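# Fill three upright boxes with one soap each, close lids

## Task

Leave all three boxes standing upright, each with its lid on and exactly one bar of soap inside. A box that is already closed may hold no soap, so check it.

## Robot and tools

Robot: two arms, left_arm and right_arm. Each has a five-finger hand: the right arm a right hand, the left arm its mirror image. Base poses in the scene frame: left_arm at (+0.005, +0.489, 0) m, right_arm at (-0.062, -0.332, 0) m, each turned only slightly about z. A camera stand is fixed behind the arms.

Frames. The scene frame has its origin at table-top height, midway between the nominal bases. +z is up, +x points out over the table, and left_arm sits on the +y side. Image sides do not follow the arm names. Fixed cameras and the table use the scene frame. Everything about an arm (hand position, quaternion, velocities, Hand target, wrist camera pose) is in that arm's own base frame.

Hand point: a spot 0.05 m in front of the palm and 0.15 m out from the wrist face. Its +z runs along the straight fingers and +y points out of the palm. +x runs across the palm, away from the thumb on the right hand and toward it on the left. Straight fingertips reach 0.06 to 0.07 m past the point, 0.06 m behind it along -y. A wrist bracket on the little-finger side can strike objects. With the fingers level, the wrist can dip below the hand point and reach the table first.

Row layout (used by execute_actions and move): one flat list of 28 numbers covering both arms, each in [-1, 1]. Left arm first: dx, dy, dz, rx, ry, rz, then little, ring, middle, index, thumb_bend, thumb_turn, force_limit, speed. The right arm follows with the same 14. The six pose numbers are offsets, not poses. They are measured from that arm's Hand target at the start of the action or move, along its base axes. 1.0 means 0.6 m for dx/dy/dz or 180 degrees for rx/ry/rz. rx, ry, rz form one rotation vector, turning about the Hand target position. Six zeros re-command the current Hand target. The hand numbers are absolute targets: +1 open or straight, -1 closed. For thumb_turn, -1 puts the thumb opposite the fingers. force_limit goes from about 0 N at -1 to 10 N at +1 (15 N for the two thumb motors). speed rises from nearly 0 at -1 to full at +0.48 and above. No number means 'unchanged'. To leave a hand as it is, resend the eight hand numbers you last sent to it. If you have sent none yet, send its hand_measured, hand_force_limit and hand_speed. An opposed thumb grips objects about 0.035 to 0.065 m thick. For a gentle grip, close at speed -0.94 or lower. To loosen, send targets more open than hand_measured.

Tools:
- execute_actions(actions, cameras): actions is a list of actions. Each action is a table of up to 15 rows, one row per 1/30 s step. A short table repeats its last row. Every row is an offset from the pose held at the start of that action, not from the row before. An empty list returns images only.
- move(target, speed, blend, stop_force, zero, blocking, cameras): straight-line paths for the hand points. target is one row or a list of up to 15 rows. All rows in a list are offsets from the same starting Hand targets. speed is in m/s, 0.002 to 3.6, default 0.25, and turns run up to twice that in rad/s. blend is a corner-rounding distance in metres for lists. stop_force (3 to 120 N) ends an arm's path when its wrist sensor feels that much push along the motion. zero resets that reference first (default true). blocking=false returns early and cannot be combined with stop_force. Paths do not avoid obstacles or the other arm. Leave stop_force out when pulling away from a contact. The result adds a 'move:' line: done, off_target, moving, held or fault. limits=paced means the pose was clipped; limits=held means steps were withheld.
- wait(seconds 0 to 10), stop() to brake a running move, zoom_image(camera, region=[x0,y0,x1,y1] in pixels, at most 504 by 504), show_instructions(), zero_wrist_force(arm), finished_scene(scene = this scene's number).

Cameras: cam_high, cam_low, cam_left_wrist, cam_right_wrist, all 672x504. Calibration is given per camera and may be slightly off.

Results: end_effector_position (m), end_effector_quat_wxyz and velocities; Hand target (the last command after clipping, which the next offsets start from); Joint positions and torques; Wrist force and torque in the end-effector axes, plus a peak line; hand_measured, hand_stopped_by (moving, target, force, stalled, fault) and hand_load_n, all in motor order; hand_force_limit and hand_speed. A lost grip appears only as hand_load_n dropping toward 0. The commanded orientation is clipped to within 32 degrees of the measured one at each step. A hand point often stops short of its target; send the missing distance as a new offset.

Avoid: dropping or releasing moving parts, and knocking anything off the table. Do not slam into the table or boxes or press hard: the arms are stiff, and about 150 N of outside force or too much joint torque (wrist joints 24.3 N m) stops an arm for 10 s. Keep the two arms and hands from colliding or squeezing each other. Do not overload the fingers. Steer paths around an arm's own base. Do not hold loads or push against unreachable poses for long, since hot motors trip a stop.

Each tool is called after ">>>" as name(argument=value, ...), one argument or row to a line, values as JSON.

Reference images:

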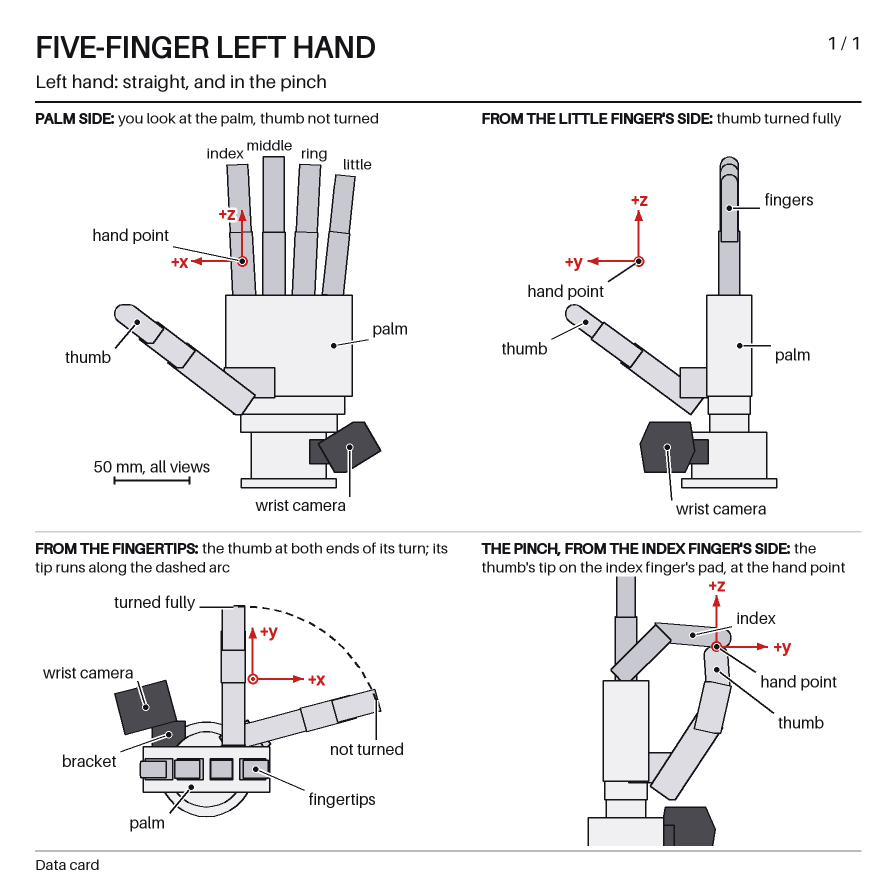

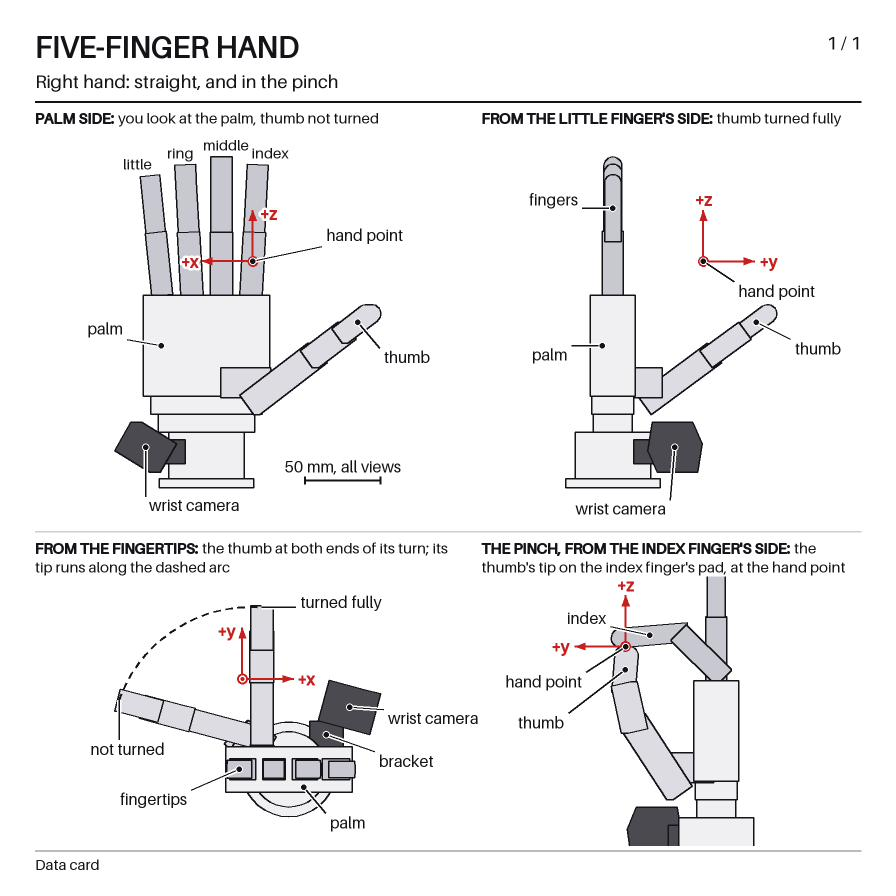

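## Session

>>> execute_actions(
  actions=[],
)

Scene clock: 0.00 s.
left_arm: end_effector_position=(+0.4382, -0.3670, +0.2112) hand_measured=(+1.000, +1.000, +1.000, +1.000, +1.000, +1.000) hand_load_n=(+0.0, +0.0, +0.0, +0.0, +0.0, +0.0) hand_stopped_by=(target, target, target, target, target, target) hand_force_limit=0.00 hand_speed=-0.80 end_effector_quat_wxyz=(+0.209, +0.961, +0.106, -0.145) | right_arm: end_effector_position=(+0.1811, -0.1484, +0.1761) hand_measured=(+1.000, +1.000, +1.000, +1.000, +1.000, +1.000) hand_load_n=(-0.5, +0.0, -0.5, +0.0, +0.0, +0.0) hand_stopped_by=(target, target, target, target, target, target) hand_force_limit=0.00 hand_speed=-0.80 end_effector_quat_wxyz=(+0.512, +0.636, -0.533, +0.222)
Joint positions: left_arm=[2.978 -2.086 -1.403 1.736 -1.088 1.234] | right_arm=[-0.262 -1.248 2.122 0.76 2.754 -3.538]
Joint velocities: within noise
Joint torques (N m): no reading
Wrist force (N): no reading
Wrist torque (N m): no reading
Wrist force, peak (N): no reading
Hand target: left_arm +0.4382, -0.3670, +0.2112; +0.209, +0.961, +0.106, -0.145 | right_arm +0.1811, -0.1484, +0.1761; +0.512, +0.636, -0.533, +0.222

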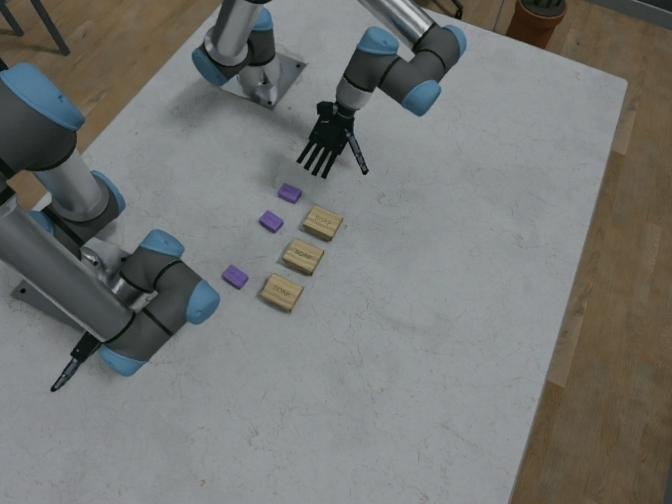

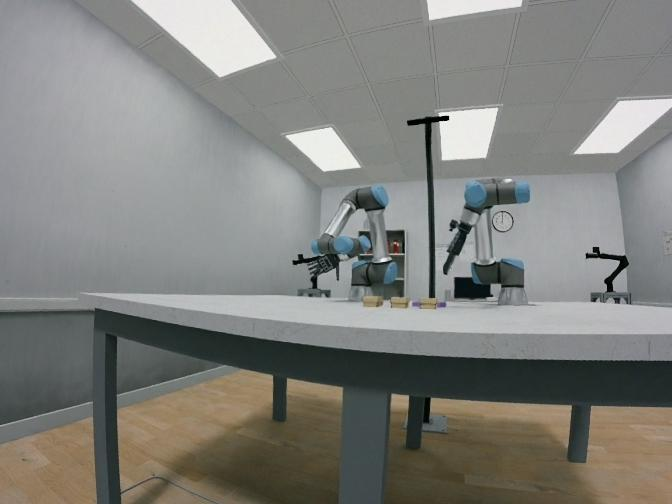

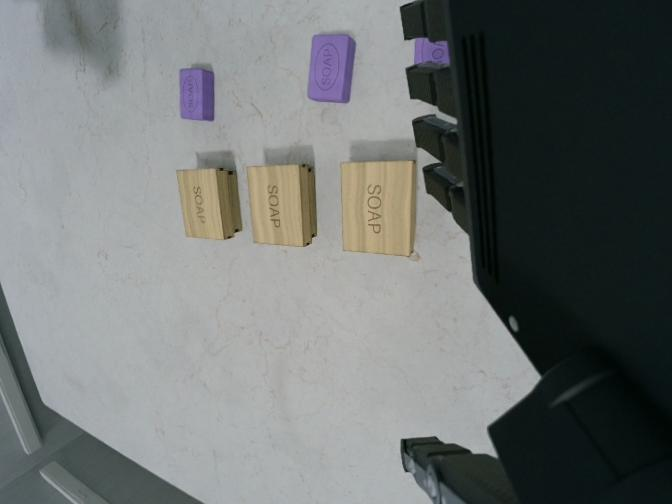

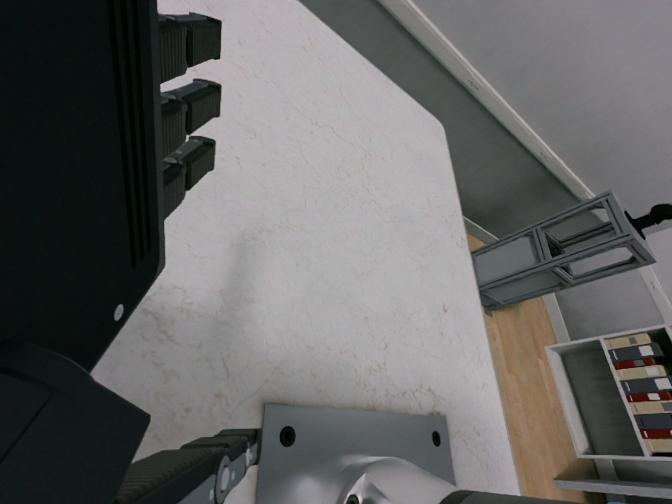

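>>> zoom_image(
  camera="cam_high",
  region=[200, 160, 380, 320],
)

>>> zoom_image(
  camera="cam_left_wrist",
  region=[150, 20, 470, 280],
)

>>> zoom_image(
  camera="cam_low",
  region=[340, 280, 480, 320],
)

Scaled by 2.800 from the camera's 672x504 image, which has a finer 960x720 frame.

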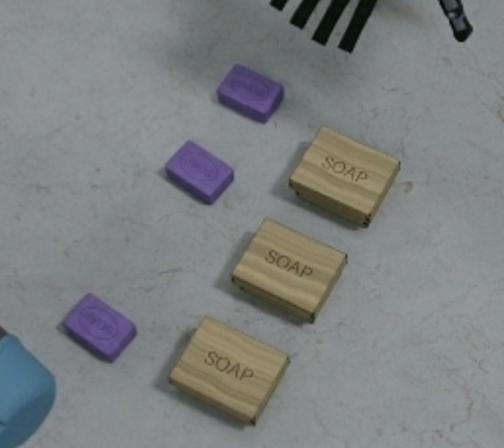

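Scaled by 1.575 from the camera's 672x504 image, which has a finer 960x720 frame.

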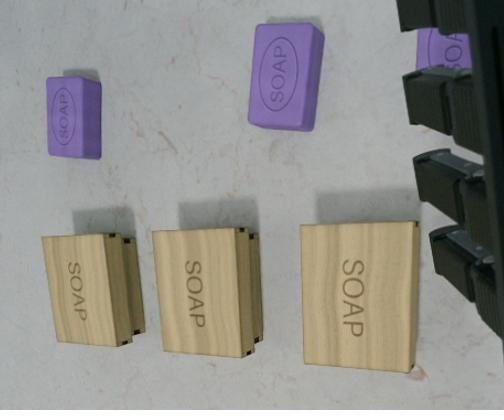

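Scaled by 3.600 from the camera's 672x504 image, which has a finer 960x720 frame.

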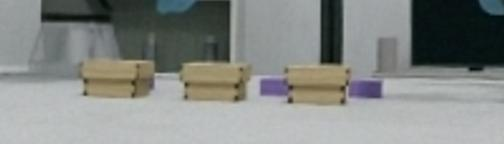

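>>> move(
  target=[
    [0,0,0.2,0,0,0,1,1,1,1,1,1,0,-0.5,0.3,0.11,0.2,0,0,0,1,1,1,1,1,1,0,-0.5],
    [0,0.1,0.25,0.0716,0.5627,0.699,1,1,1,1,1,1,0,-0.5,0.3,0.11,0.2,0.611,-0.044,0.469,1,1,1,1,1,1,0,-0.5],
  ],
  speed=0.3,
  cameras=["all"],
)

Scene clock: 200.03 s.
left_arm: end_effector_position=(+0.4382, -0.3670, +0.2892) hand_measured=(+1.000, +1.000, +1.000, +1.000, +1.000, +1.000) hand_load_n=(+0.0, +0.0, +0.0, +0.0, +0.0, +0.0) hand_stopped_by=(target, target, target, target, target, target) hand_force_limit=0.00 hand_speed=-0.50 end_effector_quat_wxyz=(+0.209, +0.961, +0.106, -0.145) | right_arm: end_effector_position=(+0.2412, -0.1276, +0.2146) hand_measured=(+1.000, +1.000, +1.000, +1.000, +1.000, +1.000) hand_load_n=(+0.0, +0.0, +0.0, +0.0, +0.0, +0.0) hand_stopped_by=(target, target, target, target, target, target) hand_force_limit=0.00 hand_speed=-0.50 end_effector_quat_wxyz=(+0.504, +0.644, -0.528, +0.232)
Joint positions: left_arm=[2.978 -2.038 -1.271 1.555 -1.088 1.234] | right_arm=[-0.154 -1.188 1.939 1.056 2.734 -3.337]
Joint torques (N m): left_arm=[-3.11 45.76 24.25 -4.53 -0.88 2.61] | right_arm=[-5.51 -38.84 -1.27 0.69 3.68 -2.99]
Wrist force (N): left_arm=[-0.1 0.1 -0.1] | right_arm=[0.3 0.2 0.1]
Wrist torque (N m): left_arm=[0.01 0.00 0.01] | right_arm=[0.01 -0.05 0.06]
Wrist force, peak (N): left_arm=[0.2 -0.2 0.7] | right_arm=[5.0 -1.4 -3.0]
Hand target: left_arm +0.4382, -0.3670, +0.2892; +0.209, +0.961, +0.106, -0.145 (not the last commanded pose) | right_arm +0.2412, -0.1276, +0.2146; +0.504, +0.644, -0.528, +0.232 (not the last commanded pose)
Off the commanded pose: left_arm 0.094 m, 162 deg | right_arm 0.152 m, 138 deg.
move: held (right_arm; a check stopped the path), off_target (left_arm; braked when a check withheld steps of right_arm); path passed 0 of 2 targets; limits=held
pose unreachable (right arm): on one or more control steps of this call, first in action 0 (counted from 0), this arm could not follow its commanded pose, so it was not sent that pose on those steps. It may still have moved: this result reports where it is.
cause: moving toward the commanded pose would bring two parts of the arm too close to each other (joints 4 (wrist 1) to 6 (wrist 3) lie between them).
camera_calibration:
cam_left_wrist: T_world_to_cam=[[0.0359816, 0.910475, -0.411995, 0.433636], [0.959716, 0.083473, 0.268285, -0.462033], [0.278657, -0.405052, -0.870794, 0.100644], [0, 0, 0, 1]] pos_world=[0.399772, -0.315481, 0.390253]
cam_right_wrist: T_world_to_cam=[[-0.800152, -0.0261076, 0.599229, 0.0588739], [-0.32318, 0.860392, -0.394056, 0.267384], [-0.505284, -0.508964, -0.696882, 0.324602], [0, 0, 0, 1]] pos_world=[0.297537, -0.0633076, 0.296295]

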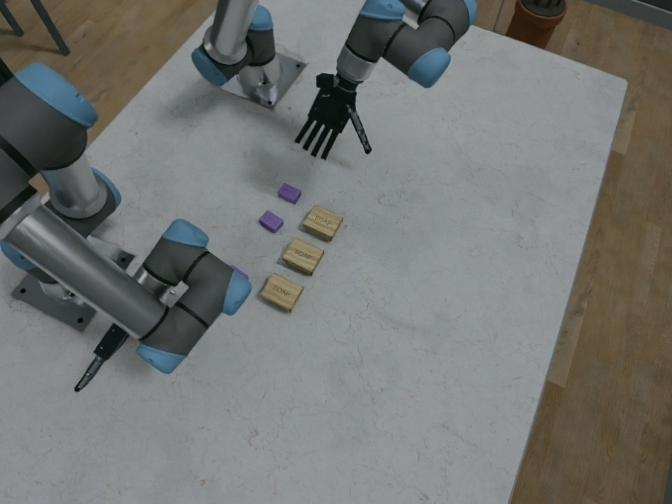

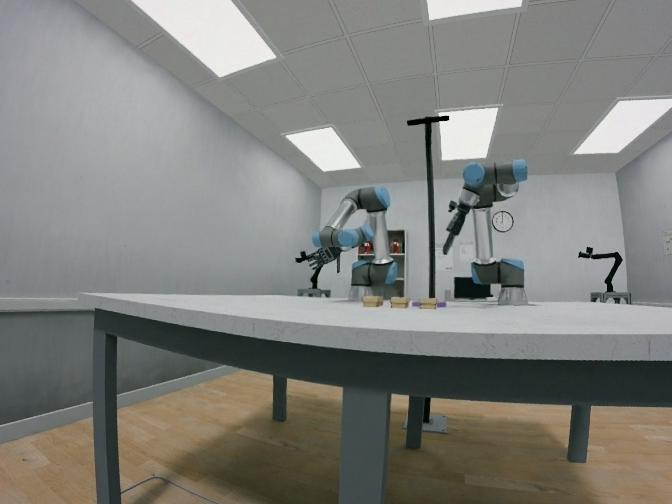

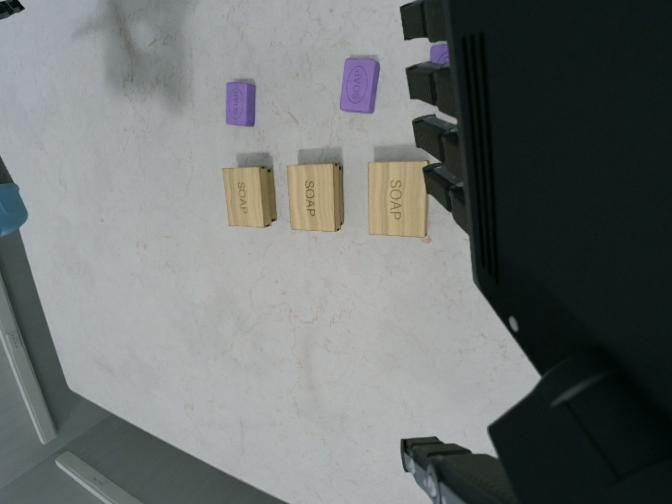

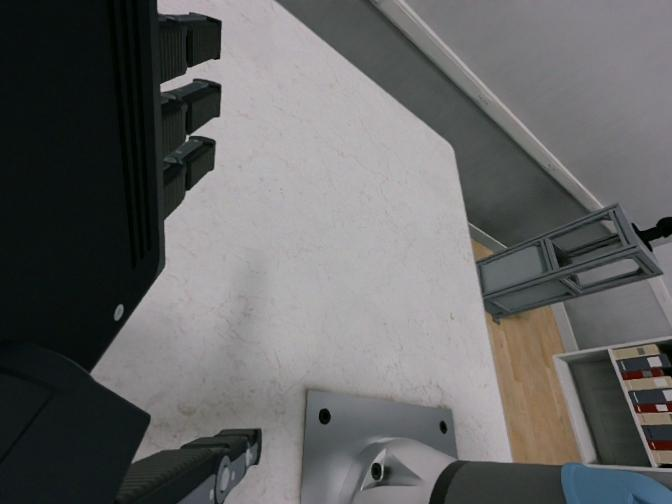

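>>> move(
  target=[
    [0,0.1,0.15,0.0716,0.5627,0.699,1,1,1,1,1,1,0,-0.5,0,0,0,0,0,0,1,1,1,1,1,1,0,-0.5],
  ],
  speed=0.3,
  cameras=["all"],
)

Scene clock: 212.70 s.
left_arm: end_effector_position=(+0.4382, -0.3070, +0.3792) hand_measured=(+1.000, +1.000, +1.000, +1.000, +1.000, +1.000) hand_load_n=(+0.0, +0.0, +0.0, +0.0, +0.0, -0.5) hand_stopped_by=(target, target, target, target, target, target) hand_force_limit=0.00 hand_speed=-0.50 end_effector_quat_wxyz=(+0.003, -0.004, +0.894, -0.448) | right_arm: end_effector_position=(+0.2412, -0.1276, +0.2146) hand_measured=(+1.000, +1.000, +1.000, +1.000, +1.000, +1.000) hand_load_n=(+0.0, +0.0, +0.0, +0.0, +0.0, +0.0) hand_stopped_by=(target, target, target, target, target, target) hand_force_limit=0.00 hand_speed=-0.50 end_effector_quat_wxyz=(+0.504, +0.644, -0.528, +0.232)
Joint positions: left_arm=[3.122 -2.004 -1.052 1.526 -0.643 -1.619] | right_arm=[-0.154 -1.188 1.939 1.056 2.734 -3.337]
Joint torques (N m): left_arm=[5.05 45.08 24.49 -1.01 -0.3 -2.84] | right_arm=[-6.49 -38.89 -0.81 0.82 3.1 -2.96]
Wrist force (N): left_arm=[-0.8 1.1 0.5] | right_arm=[0.0 0.3 -0.1]
Wrist torque (N m): left_arm=[-0.07 0.02 -0.11] | right_arm=[0.05 0.00 0.04]
Wrist force, peak (N): left_arm=[0.2 1.6 0.5] | right_arm=[0.5 0.6 -0.1]
Hand target: left_arm +0.4382, -0.3070, +0.3792; +0.003, -0.004, +0.894, -0.448 | right_arm +0.2412, -0.1276, +0.2146; +0.504, +0.644, -0.528, +0.232
Off the commanded pose: left_arm 0.000 m, 0 deg | right_arm 0.000 m, 0 deg.
move: done
camera_calibration:
cam_left_wrist: T_world_to_cam=[[-0.292719, -0.539829, 0.78924, -0.340512], [-0.828895, 0.554749, 0.0720142, 0.511661], [-0.476706, -0.633117, -0.609848, 0.365375], [0, 0, 0, 1]] pos_world=[0.498615, -0.236337, 0.454722]
cam_right_wrist: T_world_to_cam=[[-0.800192, -0.0261483, 0.599173, 0.0588996], [-0.323196, 0.860376, -0.394079, 0.267395], [-0.50521, -0.508989, -0.696917, 0.324589], [0, 0, 0, 1]] pos_world=[0.297537, -0.0633075, 0.296295]

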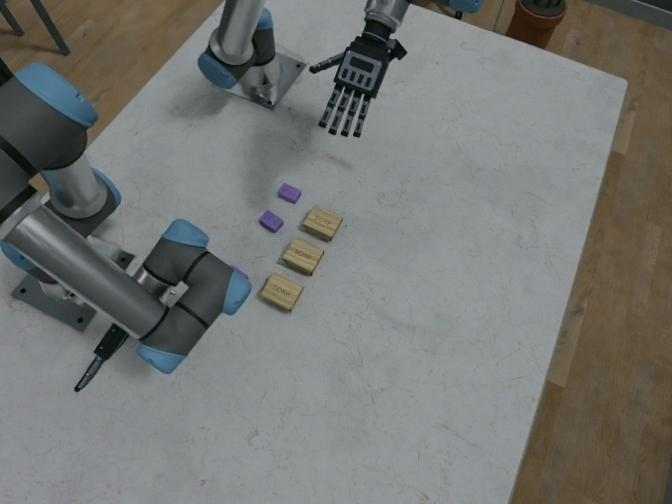

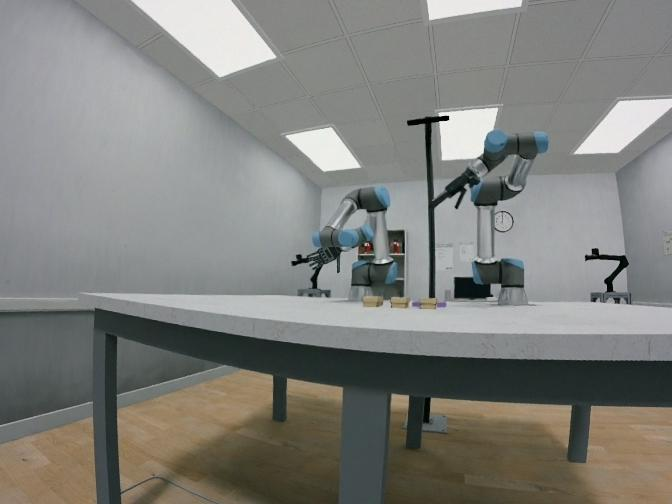

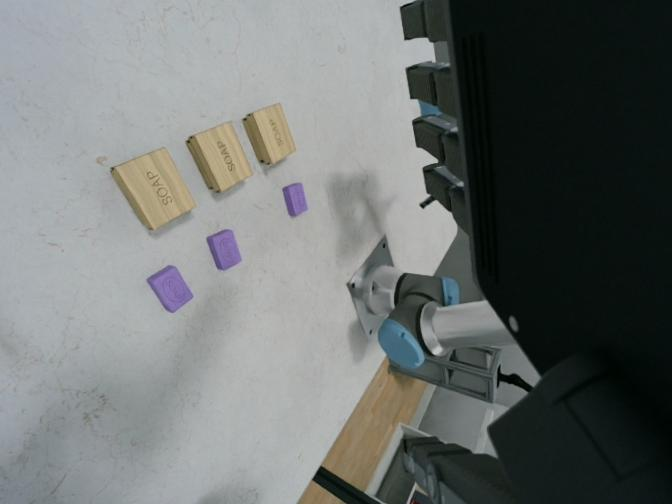

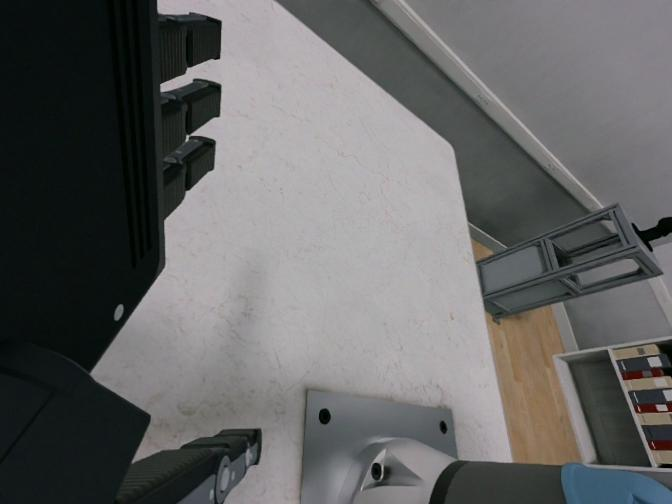

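>>> move(
  target=[
    [0.0113,-0.165,-0.348,0,0,0,0.3,0.3,0.3,0.3,1,-1,0,-0.2,0,0,0,0,0,0,1,1,1,1,1,1,0,-0.5],
  ],
  speed=0.2,
  cameras=["all"],
)

>>> zoom_image(
  camera="cam_high",
  region=[260, 100, 420, 260],
)

Scene clock: 250.90 s.
left_arm: end_effector_position=(+0.4450, -0.4059, +0.1705) hand_measured=(+0.300, +0.300, +0.300, +0.300, +1.000, -1.000) hand_load_n=(+0.0, +0.0, +0.0, +0.0, +0.0, +0.0) hand_stopped_by=(target, target, target, target, target, target) hand_force_limit=0.00 hand_speed=-0.20 end_effector_quat_wxyz=(+0.003, -0.004, +0.894, -0.448) | right_arm: end_effector_position=(+0.2412, -0.1276, +0.2146) hand_measured=(+1.000, +1.000, +1.000, +1.000, +1.000, +1.000) hand_load_n=(+0.0, +0.0, +0.0, +0.0, +0.0, -0.5) hand_stopped_by=(target, target, target, target, target, target) hand_force_limit=0.00 hand_speed=-0.50 end_effector_quat_wxyz=(+0.504, +0.644, -0.528, +0.232)
Joint positions: left_arm=[2.924 -2.16 -1.288 2.171 -0.676 -1.939] | right_arm=[-0.154 -1.188 1.939 1.056 2.734 -3.337]
Joint torques (N m): left_arm=[-14.19 31.1 6.49 -0.45 -0.42 -2.84] | right_arm=[-5.78 -39.11 -0.31 0.84 2.41 -2.88]
Wrist force (N): left_arm=[-0.3 1.1 0.0] | right_arm=[0.1 0.1 -0.2]
Wrist torque (N m): left_arm=[-0.02 -0.09 -0.07] | right_arm=[0.02 -0.01 0.03]
Wrist force, peak (N): left_arm=[-0.5 1.6 0.9] | right_arm=[0.5 0.1 -0.4]
Hand target: left_arm +0.4450, -0.4060, +0.1704; +0.003, -0.004, +0.894, -0.448 | right_arm +0.2412, -0.1276, +0.2146; +0.504, +0.644, -0.528, +0.232
Off the commanded pose: left_arm 0.000 m, 0 deg | right_arm 0.000 m, 0 deg.
move: done
camera_calibration:
cam_left_wrist: T_world_to_cam=[[-0.292654, -0.539873, 0.789235, -0.227326], [-0.828918, 0.554707, 0.0720762, 0.587146], [-0.476706, -0.633118, -0.609847, 0.178615], [0, 0, 0, 1]] pos_world=[0.505315, -0.335337, 0.246022]
cam_right_wrist: T_world_to_cam=[[-0.800192, -0.0261483, 0.599173, 0.0588996], [-0.323196, 0.860376, -0.394079, 0.267395], [-0.50521, -0.508989, -0.696917, 0.324589], [0, 0, 0, 1]] pos_world=[0.297537, -0.0633075, 0.296295]

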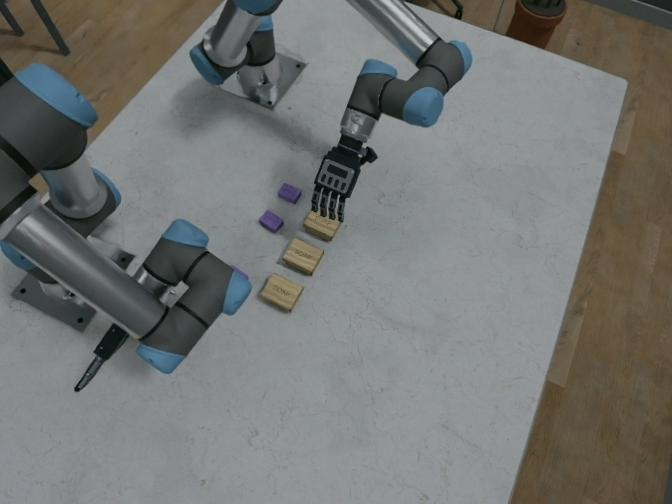

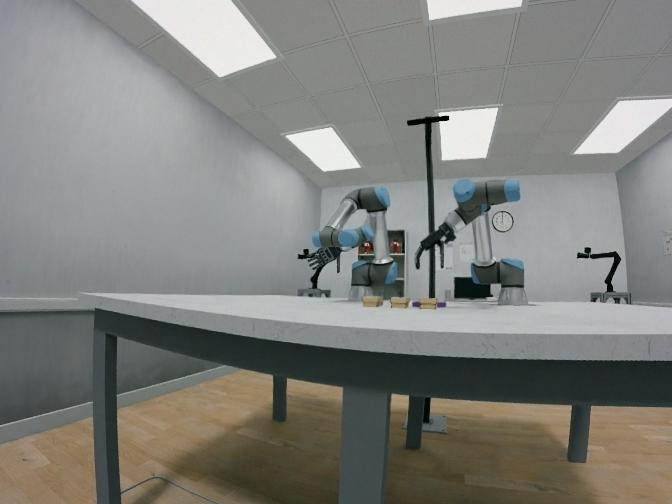

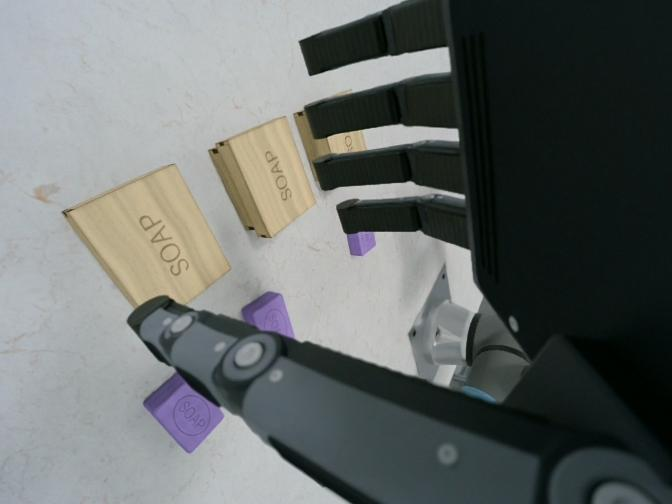

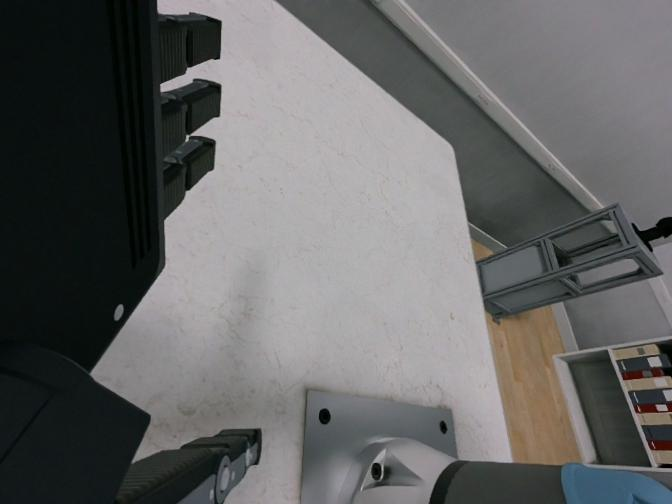

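Scaled by 3.150 from the camera's 672x504 image, which has a finer 960x720 frame.

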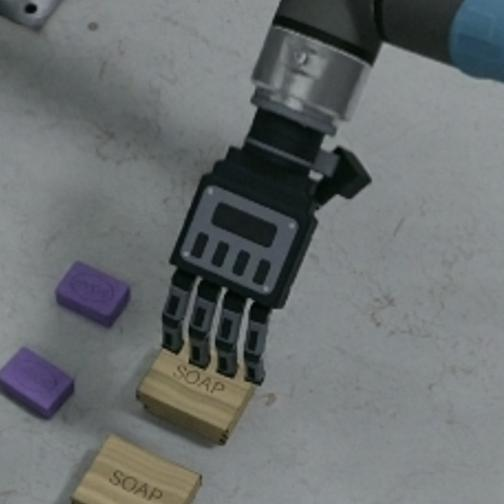

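>>> zoom_image(
  camera="cam_left_wrist",
  region=[40, 80, 380, 460],
)

Scaled by 1.326 from the camera's 672x504 image, which has a finer 960x720 frame.

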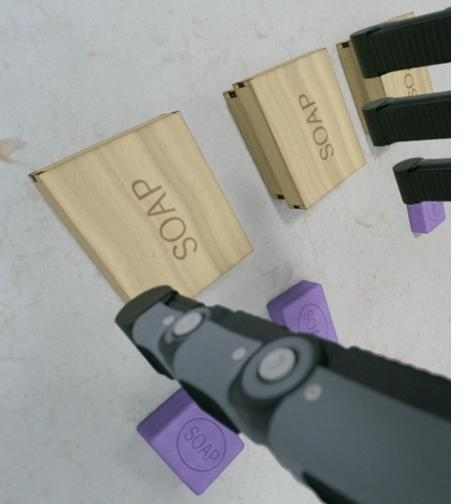

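>>> move(
  target=[
    [-0.0117,0.01,-0.158,0,0,0,0.5,0.5,0.5,0.5,1,-1,0,-0.2,0,0,0,0,0,0,1,1,1,1,1,1,0,-0.5],
  ],
  speed=0.15,
  cameras=["all"],
)

>>> zoom_image(
  camera="cam_high",
  region=[260, 140, 400, 260],
)

>>> zoom_image(
  camera="cam_left_wrist",
  region=[40, 80, 440, 460],
)

>>> zoom_image(
  camera="cam_low",
  region=[350, 260, 470, 320],
)

Scene clock: 313.67 s.
left_arm: end_effector_position=(+0.4379, -0.4000, +0.0757) hand_measured=(+0.500, +0.500, +0.500, +0.500, +1.000, -1.000) hand_load_n=(+0.0, +0.0, -0.5, +0.0, +0.0, +0.0) hand_stopped_by=(target, target, target, target, target, target) hand_force_limit=0.00 hand_speed=-0.20 end_effector_quat_wxyz=(+0.003, -0.004, +0.894, -0.448) | right_arm: end_effector_position=(+0.2412, -0.1276, +0.2146) hand_measured=(+1.000, +1.000, +1.000, +1.000, +1.000, +1.000) hand_load_n=(+0.0, +0.0, +0.0, +0.0, +0.0, +0.0) hand_stopped_by=(target, target, target, target, target, target) hand_force_limit=0.00 hand_speed=-0.50 end_effector_quat_wxyz=(+0.504, +0.644, -0.528, +0.232)
Joint positions: left_arm=[2.932 -2.233 -1.431 2.377 -0.674 -1.926] | right_arm=[-0.154 -1.188 1.939 1.056 2.734 -3.337]
Joint torques (N m): left_arm=[13.72 32.63 4.86 -0.59 3.21 -2.59] | right_arm=[-5.84 -38.08 -0.69 0.78 1.98 -2.91]
Wrist force (N): left_arm=[-0.4 0.9 -0.2] | right_arm=[0.0 0.1 -0.2]
Wrist torque (N m): left_arm=[-0.03 -0.06 -0.13] | right_arm=[0.02 0.01 0.03]
Wrist force, peak (N): left_arm=[-0.5 1.8 0.3] | right_arm=[0.4 0.0 -0.4]
Hand target: left_arm +0.4379, -0.4000, +0.0756; +0.003, -0.004, +0.894, -0.448 | right_arm +0.2412, -0.1276, +0.2146; +0.504, +0.644, -0.528, +0.232
Off the commanded pose: left_arm 0.000 m, 0 deg | right_arm 0.000 m, 0 deg.
move: done
camera_calibration:
cam_left_wrist: T_world_to_cam=[[-0.292654, -0.539873, 0.789235, -0.151316], [-0.828918, 0.554707, 0.0720762, 0.584848], [-0.476706, -0.633118, -0.609847, 0.121263], [0, 0, 0, 1]] pos_world=[0.498315, -0.329337, 0.151222]
cam_right_wrist: T_world_to_cam=[[-0.800192, -0.0261483, 0.599173, 0.0588996], [-0.323196, 0.860376, -0.394079, 0.267395], [-0.50521, -0.508989, -0.696917, 0.324589], [0, 0, 0, 1]] pos_world=[0.297537, -0.0633075, 0.296295]

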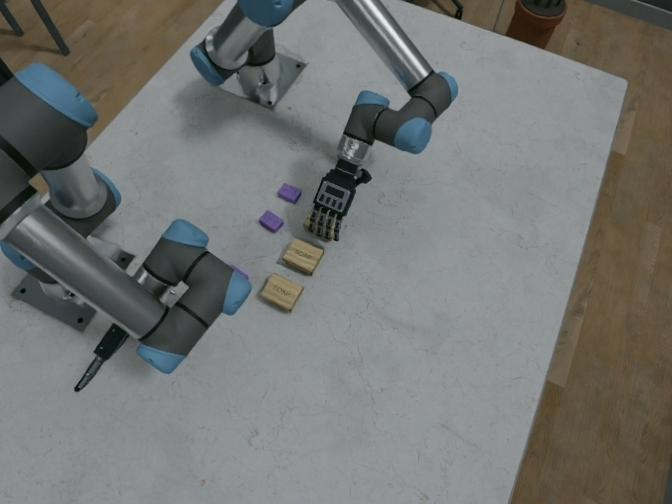

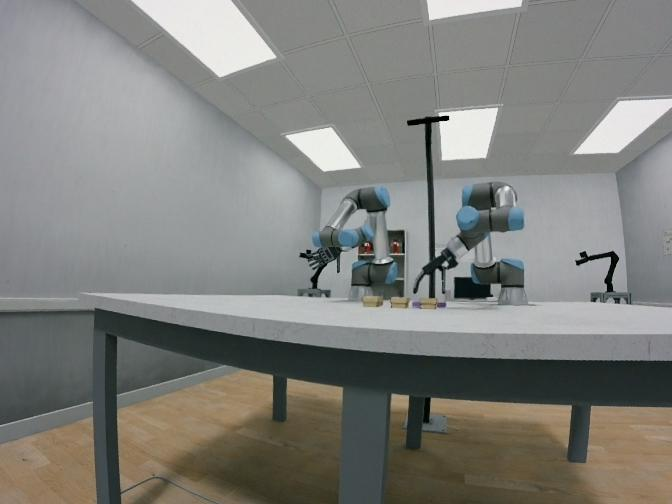

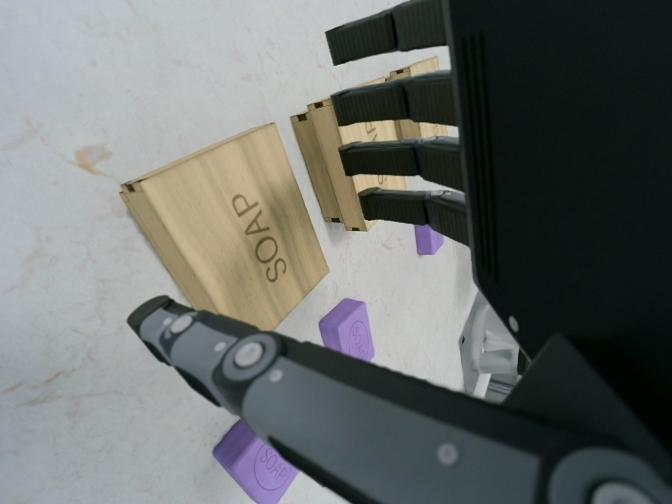

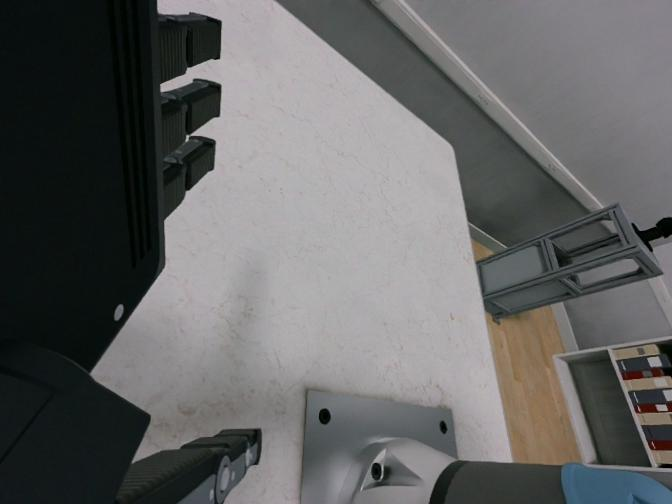

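Scaled by 3.600 from the camera's 672x504 image, which has a finer 960x720 frame.

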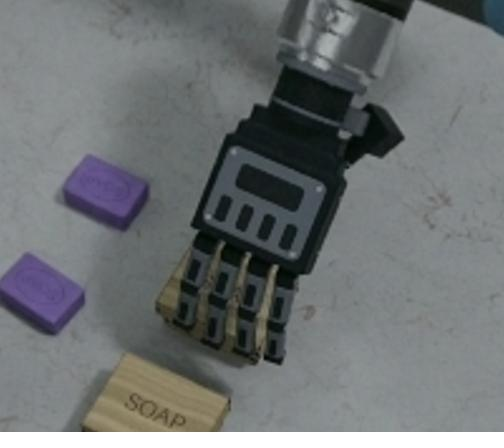

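Scaled by 1.260 from the camera's 672x504 image, which has a finer 960x720 frame.

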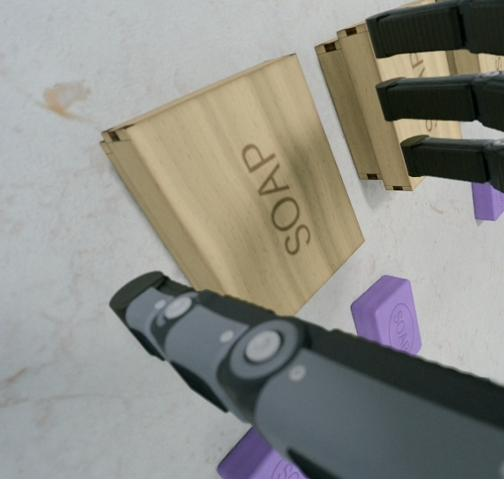

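Scaled by 4.200 from the camera's 672x504 image, which has a finer 960x720 frame.

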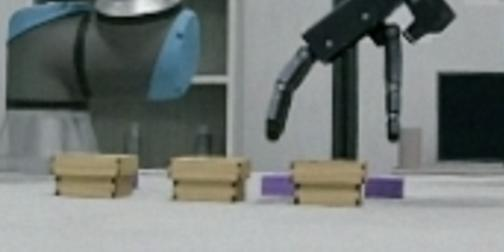

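>>> move(
  target=[
    [0,-0.0083,-0.056,0,0,0,0.5,0.5,0.5,0.5,1,-1,-0.6,-0.94,0,0,0,0,0,0,1,1,1,1,1,1,0,-0.5],
  ],
  speed=0.08,
  cameras=["cam_low","cam_left_wrist"],
)

>>> zoom_image(
  camera="cam_low",
  region=[350, 260, 470, 320],
)

Scene clock: 331.67 s.
left_arm: end_effector_position=(+0.4379, -0.4049, +0.0421) hand_measured=(+0.500, +0.500, +0.500, +0.500, +1.000, -1.000) hand_load_n=(+0.0, +0.0, -0.5, +0.0, +0.0, +0.0) hand_stopped_by=(target, target, target, target, target, target) hand_force_limit=-0.60 hand_speed=-0.94 end_effector_quat_wxyz=(+0.003, -0.004, +0.894, -0.448) | right_arm: end_effector_position=(+0.2412, -0.1276, +0.2146) hand_measured=(+1.000, +1.000, +1.000, +1.000, +1.000, +1.000) hand_load_n=(+0.0, +0.0, +0.0, +0.0, +0.0, +0.0) hand_stopped_by=(target, target, target, target, target, target) hand_force_limit=0.00 hand_speed=-0.50 end_effector_quat_wxyz=(+0.504, +0.644, -0.528, +0.232)
Joint positions: left_arm=[2.923 -2.278 -1.448 2.45 -0.676 -1.94] | right_arm=[-0.154 -1.188 1.939 1.056 2.734 -3.337]
Joint torques (N m): left_arm=[-13.08 32.83 4.63 -0.52 -0.51 -2.68] | right_arm=[-5.12 -38.62 -0.52 0.87 1.65 -2.81]
Wrist force (N): left_arm=[-0.4 0.7 -0.2] | right_arm=[0.5 0.2 0.0]
Wrist torque (N m): left_arm=[-0.06 -0.06 -0.07] | right_arm=[0.02 -0.07 0.06]
Wrist force, peak (N): left_arm=[-0.4 1.2 0.0] | right_arm=[0.4 0.3 -0.5]
Hand target: left_arm +0.4379, -0.4050, +0.0420; +0.003, -0.004, +0.894, -0.448 | right_arm +0.2412, -0.1276, +0.2146; +0.504, +0.644, -0.528, +0.232
Off the commanded pose: left_arm 0.000 m, 0 deg | right_arm 0.000 m, 0 deg.
move: done
camera_calibration:
cam_left_wrist: T_world_to_cam=[[-0.292584, -0.539918, 0.789229, -0.127546], [-0.828943, 0.554662, 0.0721416, 0.590033], [-0.476706, -0.633118, -0.609847, 0.0976062], [0, 0, 0, 1]] pos_world=[0.498315, -0.334337, 0.117622]
Images, in order (width x height): cam_low 672x504, cam_left_wrist 672x504.

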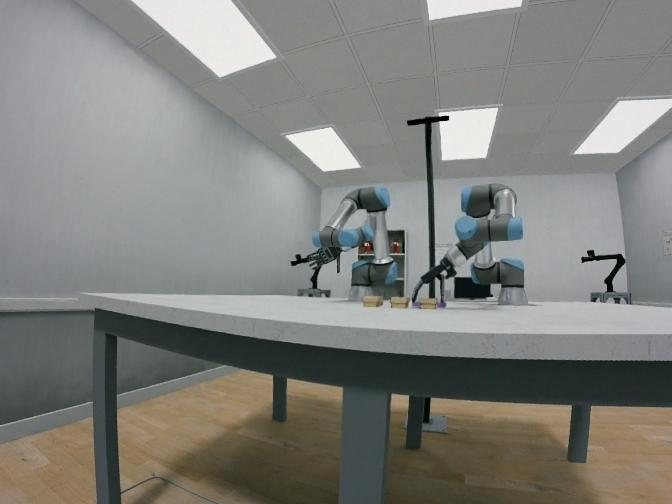

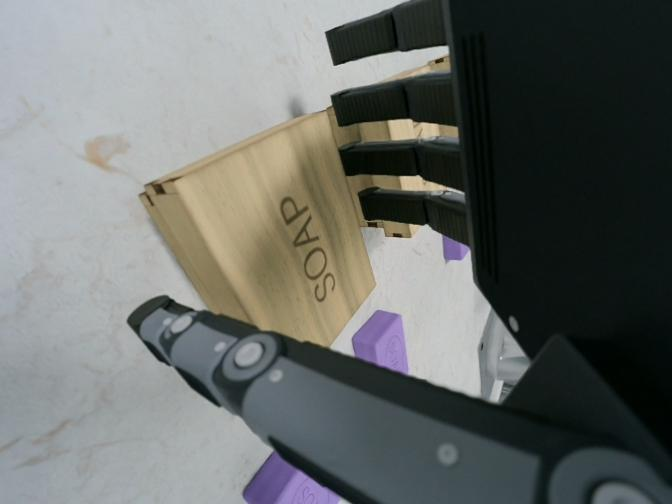

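Scaled by 4.200 from the camera's 672x504 image, which has a finer 960x720 frame.

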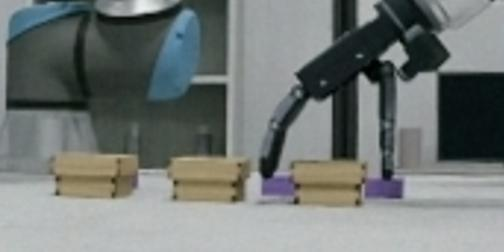

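>>> move(
  target=[
    [0,0,0,0,0,0,0.5,0.5,0.1,0.1,0.5,-1,-0.6,-0.94,0,0,0,0,0,0,1,1,1,1,1,1,0,-0.5],
  ],
  speed=0.08,
  cameras=["cam_low","cam_left_wrist"],
)

>>> zoom_image(
  camera="cam_low",
  region=[350, 260, 470, 320],
)

Scene clock: 341.13 s.
left_arm: end_effector_position=(+0.4379, -0.4050, +0.0420) hand_measured=(+0.500, +0.500, +0.214, +0.208, +0.854, -1.000) hand_load_n=(+0.0, +0.0, +2.5, +3.0, +6.0, -0.5) hand_stopped_by=(target, target, force, force, force, target) hand_force_limit=-0.60 hand_speed=-0.94 end_effector_quat_wxyz=(+0.003, -0.004, +0.894, -0.448) | right_arm: end_effector_position=(+0.2412, -0.1276, +0.2146) hand_measured=(+1.000, +1.000, +1.000, +1.000, +1.000, +1.000) hand_load_n=(+0.0, +0.0, +0.0, -0.5, +0.0, +0.0) hand_stopped_by=(target, target, target, target, target, target) hand_force_limit=0.00 hand_speed=-0.50 end_effector_quat_wxyz=(+0.504, +0.644, -0.528, +0.232)
Joint positions: left_arm=[2.923 -2.278 -1.448 2.451 -0.676 -1.941] | right_arm=[-0.154 -1.188 1.939 1.056 2.734 -3.337]
Joint torques (N m): left_arm=[-12.61 33.84 4.75 -0.58 -0.22 -2.58] | right_arm=[-4.67 -38.16 -0.79 0.83 0.91 -2.81]
Wrist force (N): left_arm=[-0.1 0.4 0.1] | right_arm=[0.3 -0.1 0.0]
Wrist torque (N m): left_arm=[-0.10 -0.07 -0.07] | right_arm=[0.00 -0.05 0.05]
Wrist force, peak (N): left_arm=[-0.5 1.1 0.1] | right_arm=[0.5 0.4 -0.4]
Hand target: left_arm +0.4379, -0.4050, +0.0420; +0.003, -0.004, +0.894, -0.448 | right_arm +0.2412, -0.1276, +0.2146; +0.504, +0.644, -0.528, +0.232
Off the commanded pose: left_arm 0.000 m, 0 deg | right_arm 0.000 m, 0 deg.
move: done
camera_calibration:
cam_left_wrist: T_world_to_cam=[[-0.292584, -0.539918, 0.789229, -0.127467], [-0.828943, 0.554662, 0.0721416, 0.59004], [-0.476706, -0.633118, -0.609847, 0.0975452], [0, 0, 0, 1]] pos_world=[0.498315, -0.334337, 0.117522]
Images, in order (width x height): cam_low 672x504, cam_left_wrist 672x504.

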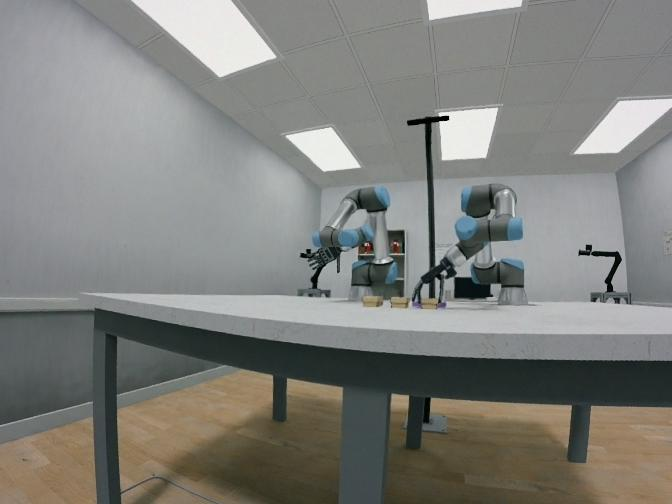

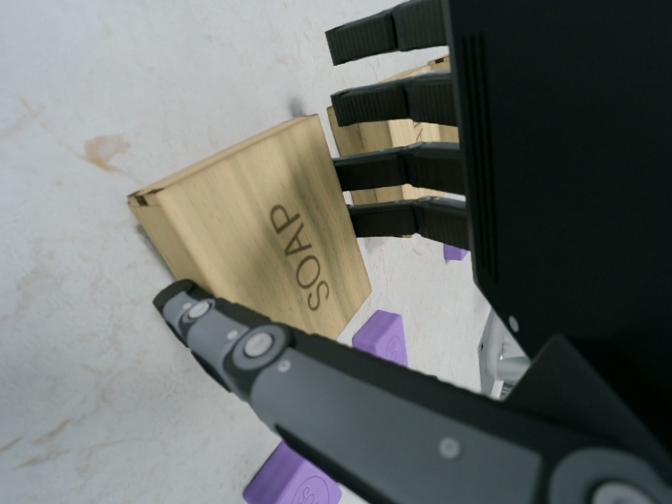

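Scaled by 4.200 from the camera's 672x504 image, which has a finer 960x720 frame.

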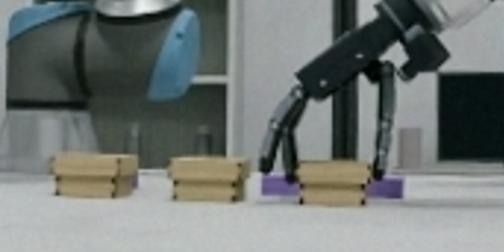

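>>> move(
  target=[
    [0,0,0.05,0,0,0,0.5,0.5,0.1,0.1,0.5,-1,-0.6,-0.94,0,0,0,0,0,0,1,1,1,1,1,1,0,-0.5],
  ],
  speed=0.05,
  cameras=["cam_low","cam_left_wrist"],
)

>>> zoom_image(
  camera="cam_low",
  region=[350, 260, 470, 320],
)

Scene clock: 349.03 s.
left_arm: end_effector_position=(+0.4379, -0.4050, +0.0719) hand_measured=(+0.500, +0.500, +0.214, +0.208, +0.854, -1.000) hand_load_n=(+0.0, +0.0, +2.5, +3.0, +6.0, -0.5) hand_stopped_by=(target, target, force, force, force, target) hand_force_limit=-0.60 hand_speed=-0.94 end_effector_quat_wxyz=(+0.003, -0.004, +0.894, -0.448) | right_arm: end_effector_position=(+0.2412, -0.1276, +0.2146) hand_measured=(+1.000, +1.000, +1.000, +1.000, +1.000, +1.000) hand_load_n=(+0.0, +0.0, +0.0, +0.0, +0.0, +0.0) hand_stopped_by=(target, target, target, target, target, target) hand_force_limit=0.00 hand_speed=-0.50 end_effector_quat_wxyz=(+0.504, +0.644, -0.528, +0.232)
Joint positions: left_arm=[2.923 -2.241 -1.426 2.391 -0.676 -1.941] | right_arm=[-0.154 -1.188 1.939 1.056 2.734 -3.337]
Joint torques (N m): left_arm=[-8.07 52.22 22.01 -3.96 0.2 2.17] | right_arm=[-5.26 -38.34 -1.92 0.71 0.55 -2.73]
Wrist force (N): left_arm=[-0.4 0.9 0.0] | right_arm=[0.2 0.1 -0.4]
Wrist torque (N m): left_arm=[-0.06 -0.04 -0.07] | right_arm=[0.03 -0.01 0.04]
Wrist force, peak (N): left_arm=[-0.3 1.3 0.6] | right_arm=[0.6 0.0 -0.2]
Hand target: left_arm +0.4379, -0.4050, +0.0720; +0.003, -0.004, +0.894, -0.448 | right_arm +0.2412, -0.1276, +0.2146; +0.504, +0.644, -0.528, +0.232
Off the commanded pose: left_arm 0.000 m, 0 deg | right_arm 0.000 m, 0 deg.
move: done
camera_calibration:
cam_left_wrist: T_world_to_cam=[[-0.292468, -0.539893, 0.78929, -0.151123], [-0.828923, 0.554676, 0.072258, 0.587861], [-0.476812, -0.633127, -0.609755, 0.115816], [0, 0, 0, 1]] pos_world=[0.498315, -0.334337, 0.147421]
Images, in order (width x height): cam_low 672x504, cam_left_wrist 672x504.

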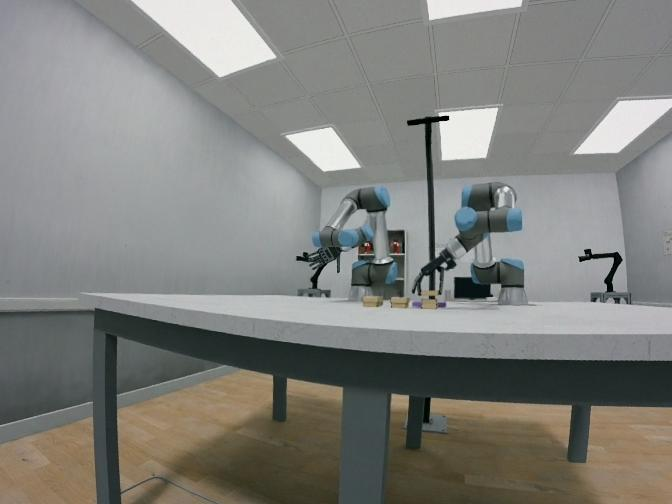

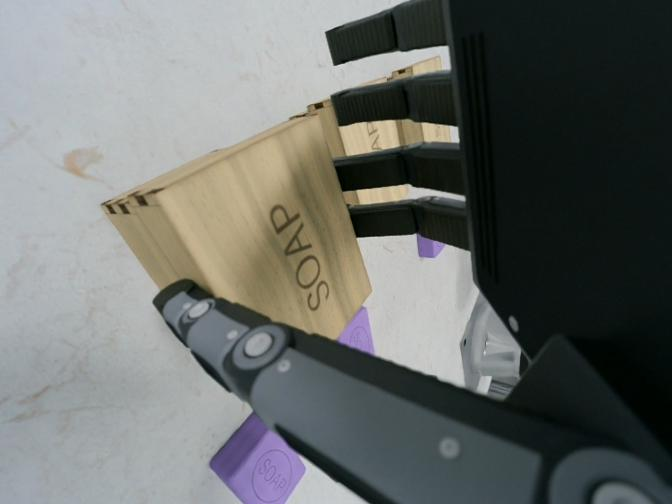

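Scaled by 4.200 from the camera's 672x504 image, which has a finer 960x720 frame.

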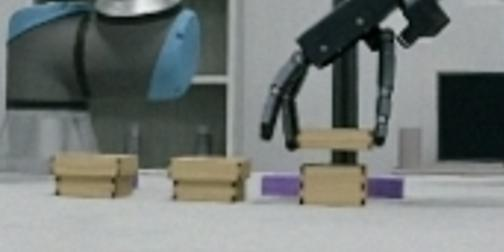

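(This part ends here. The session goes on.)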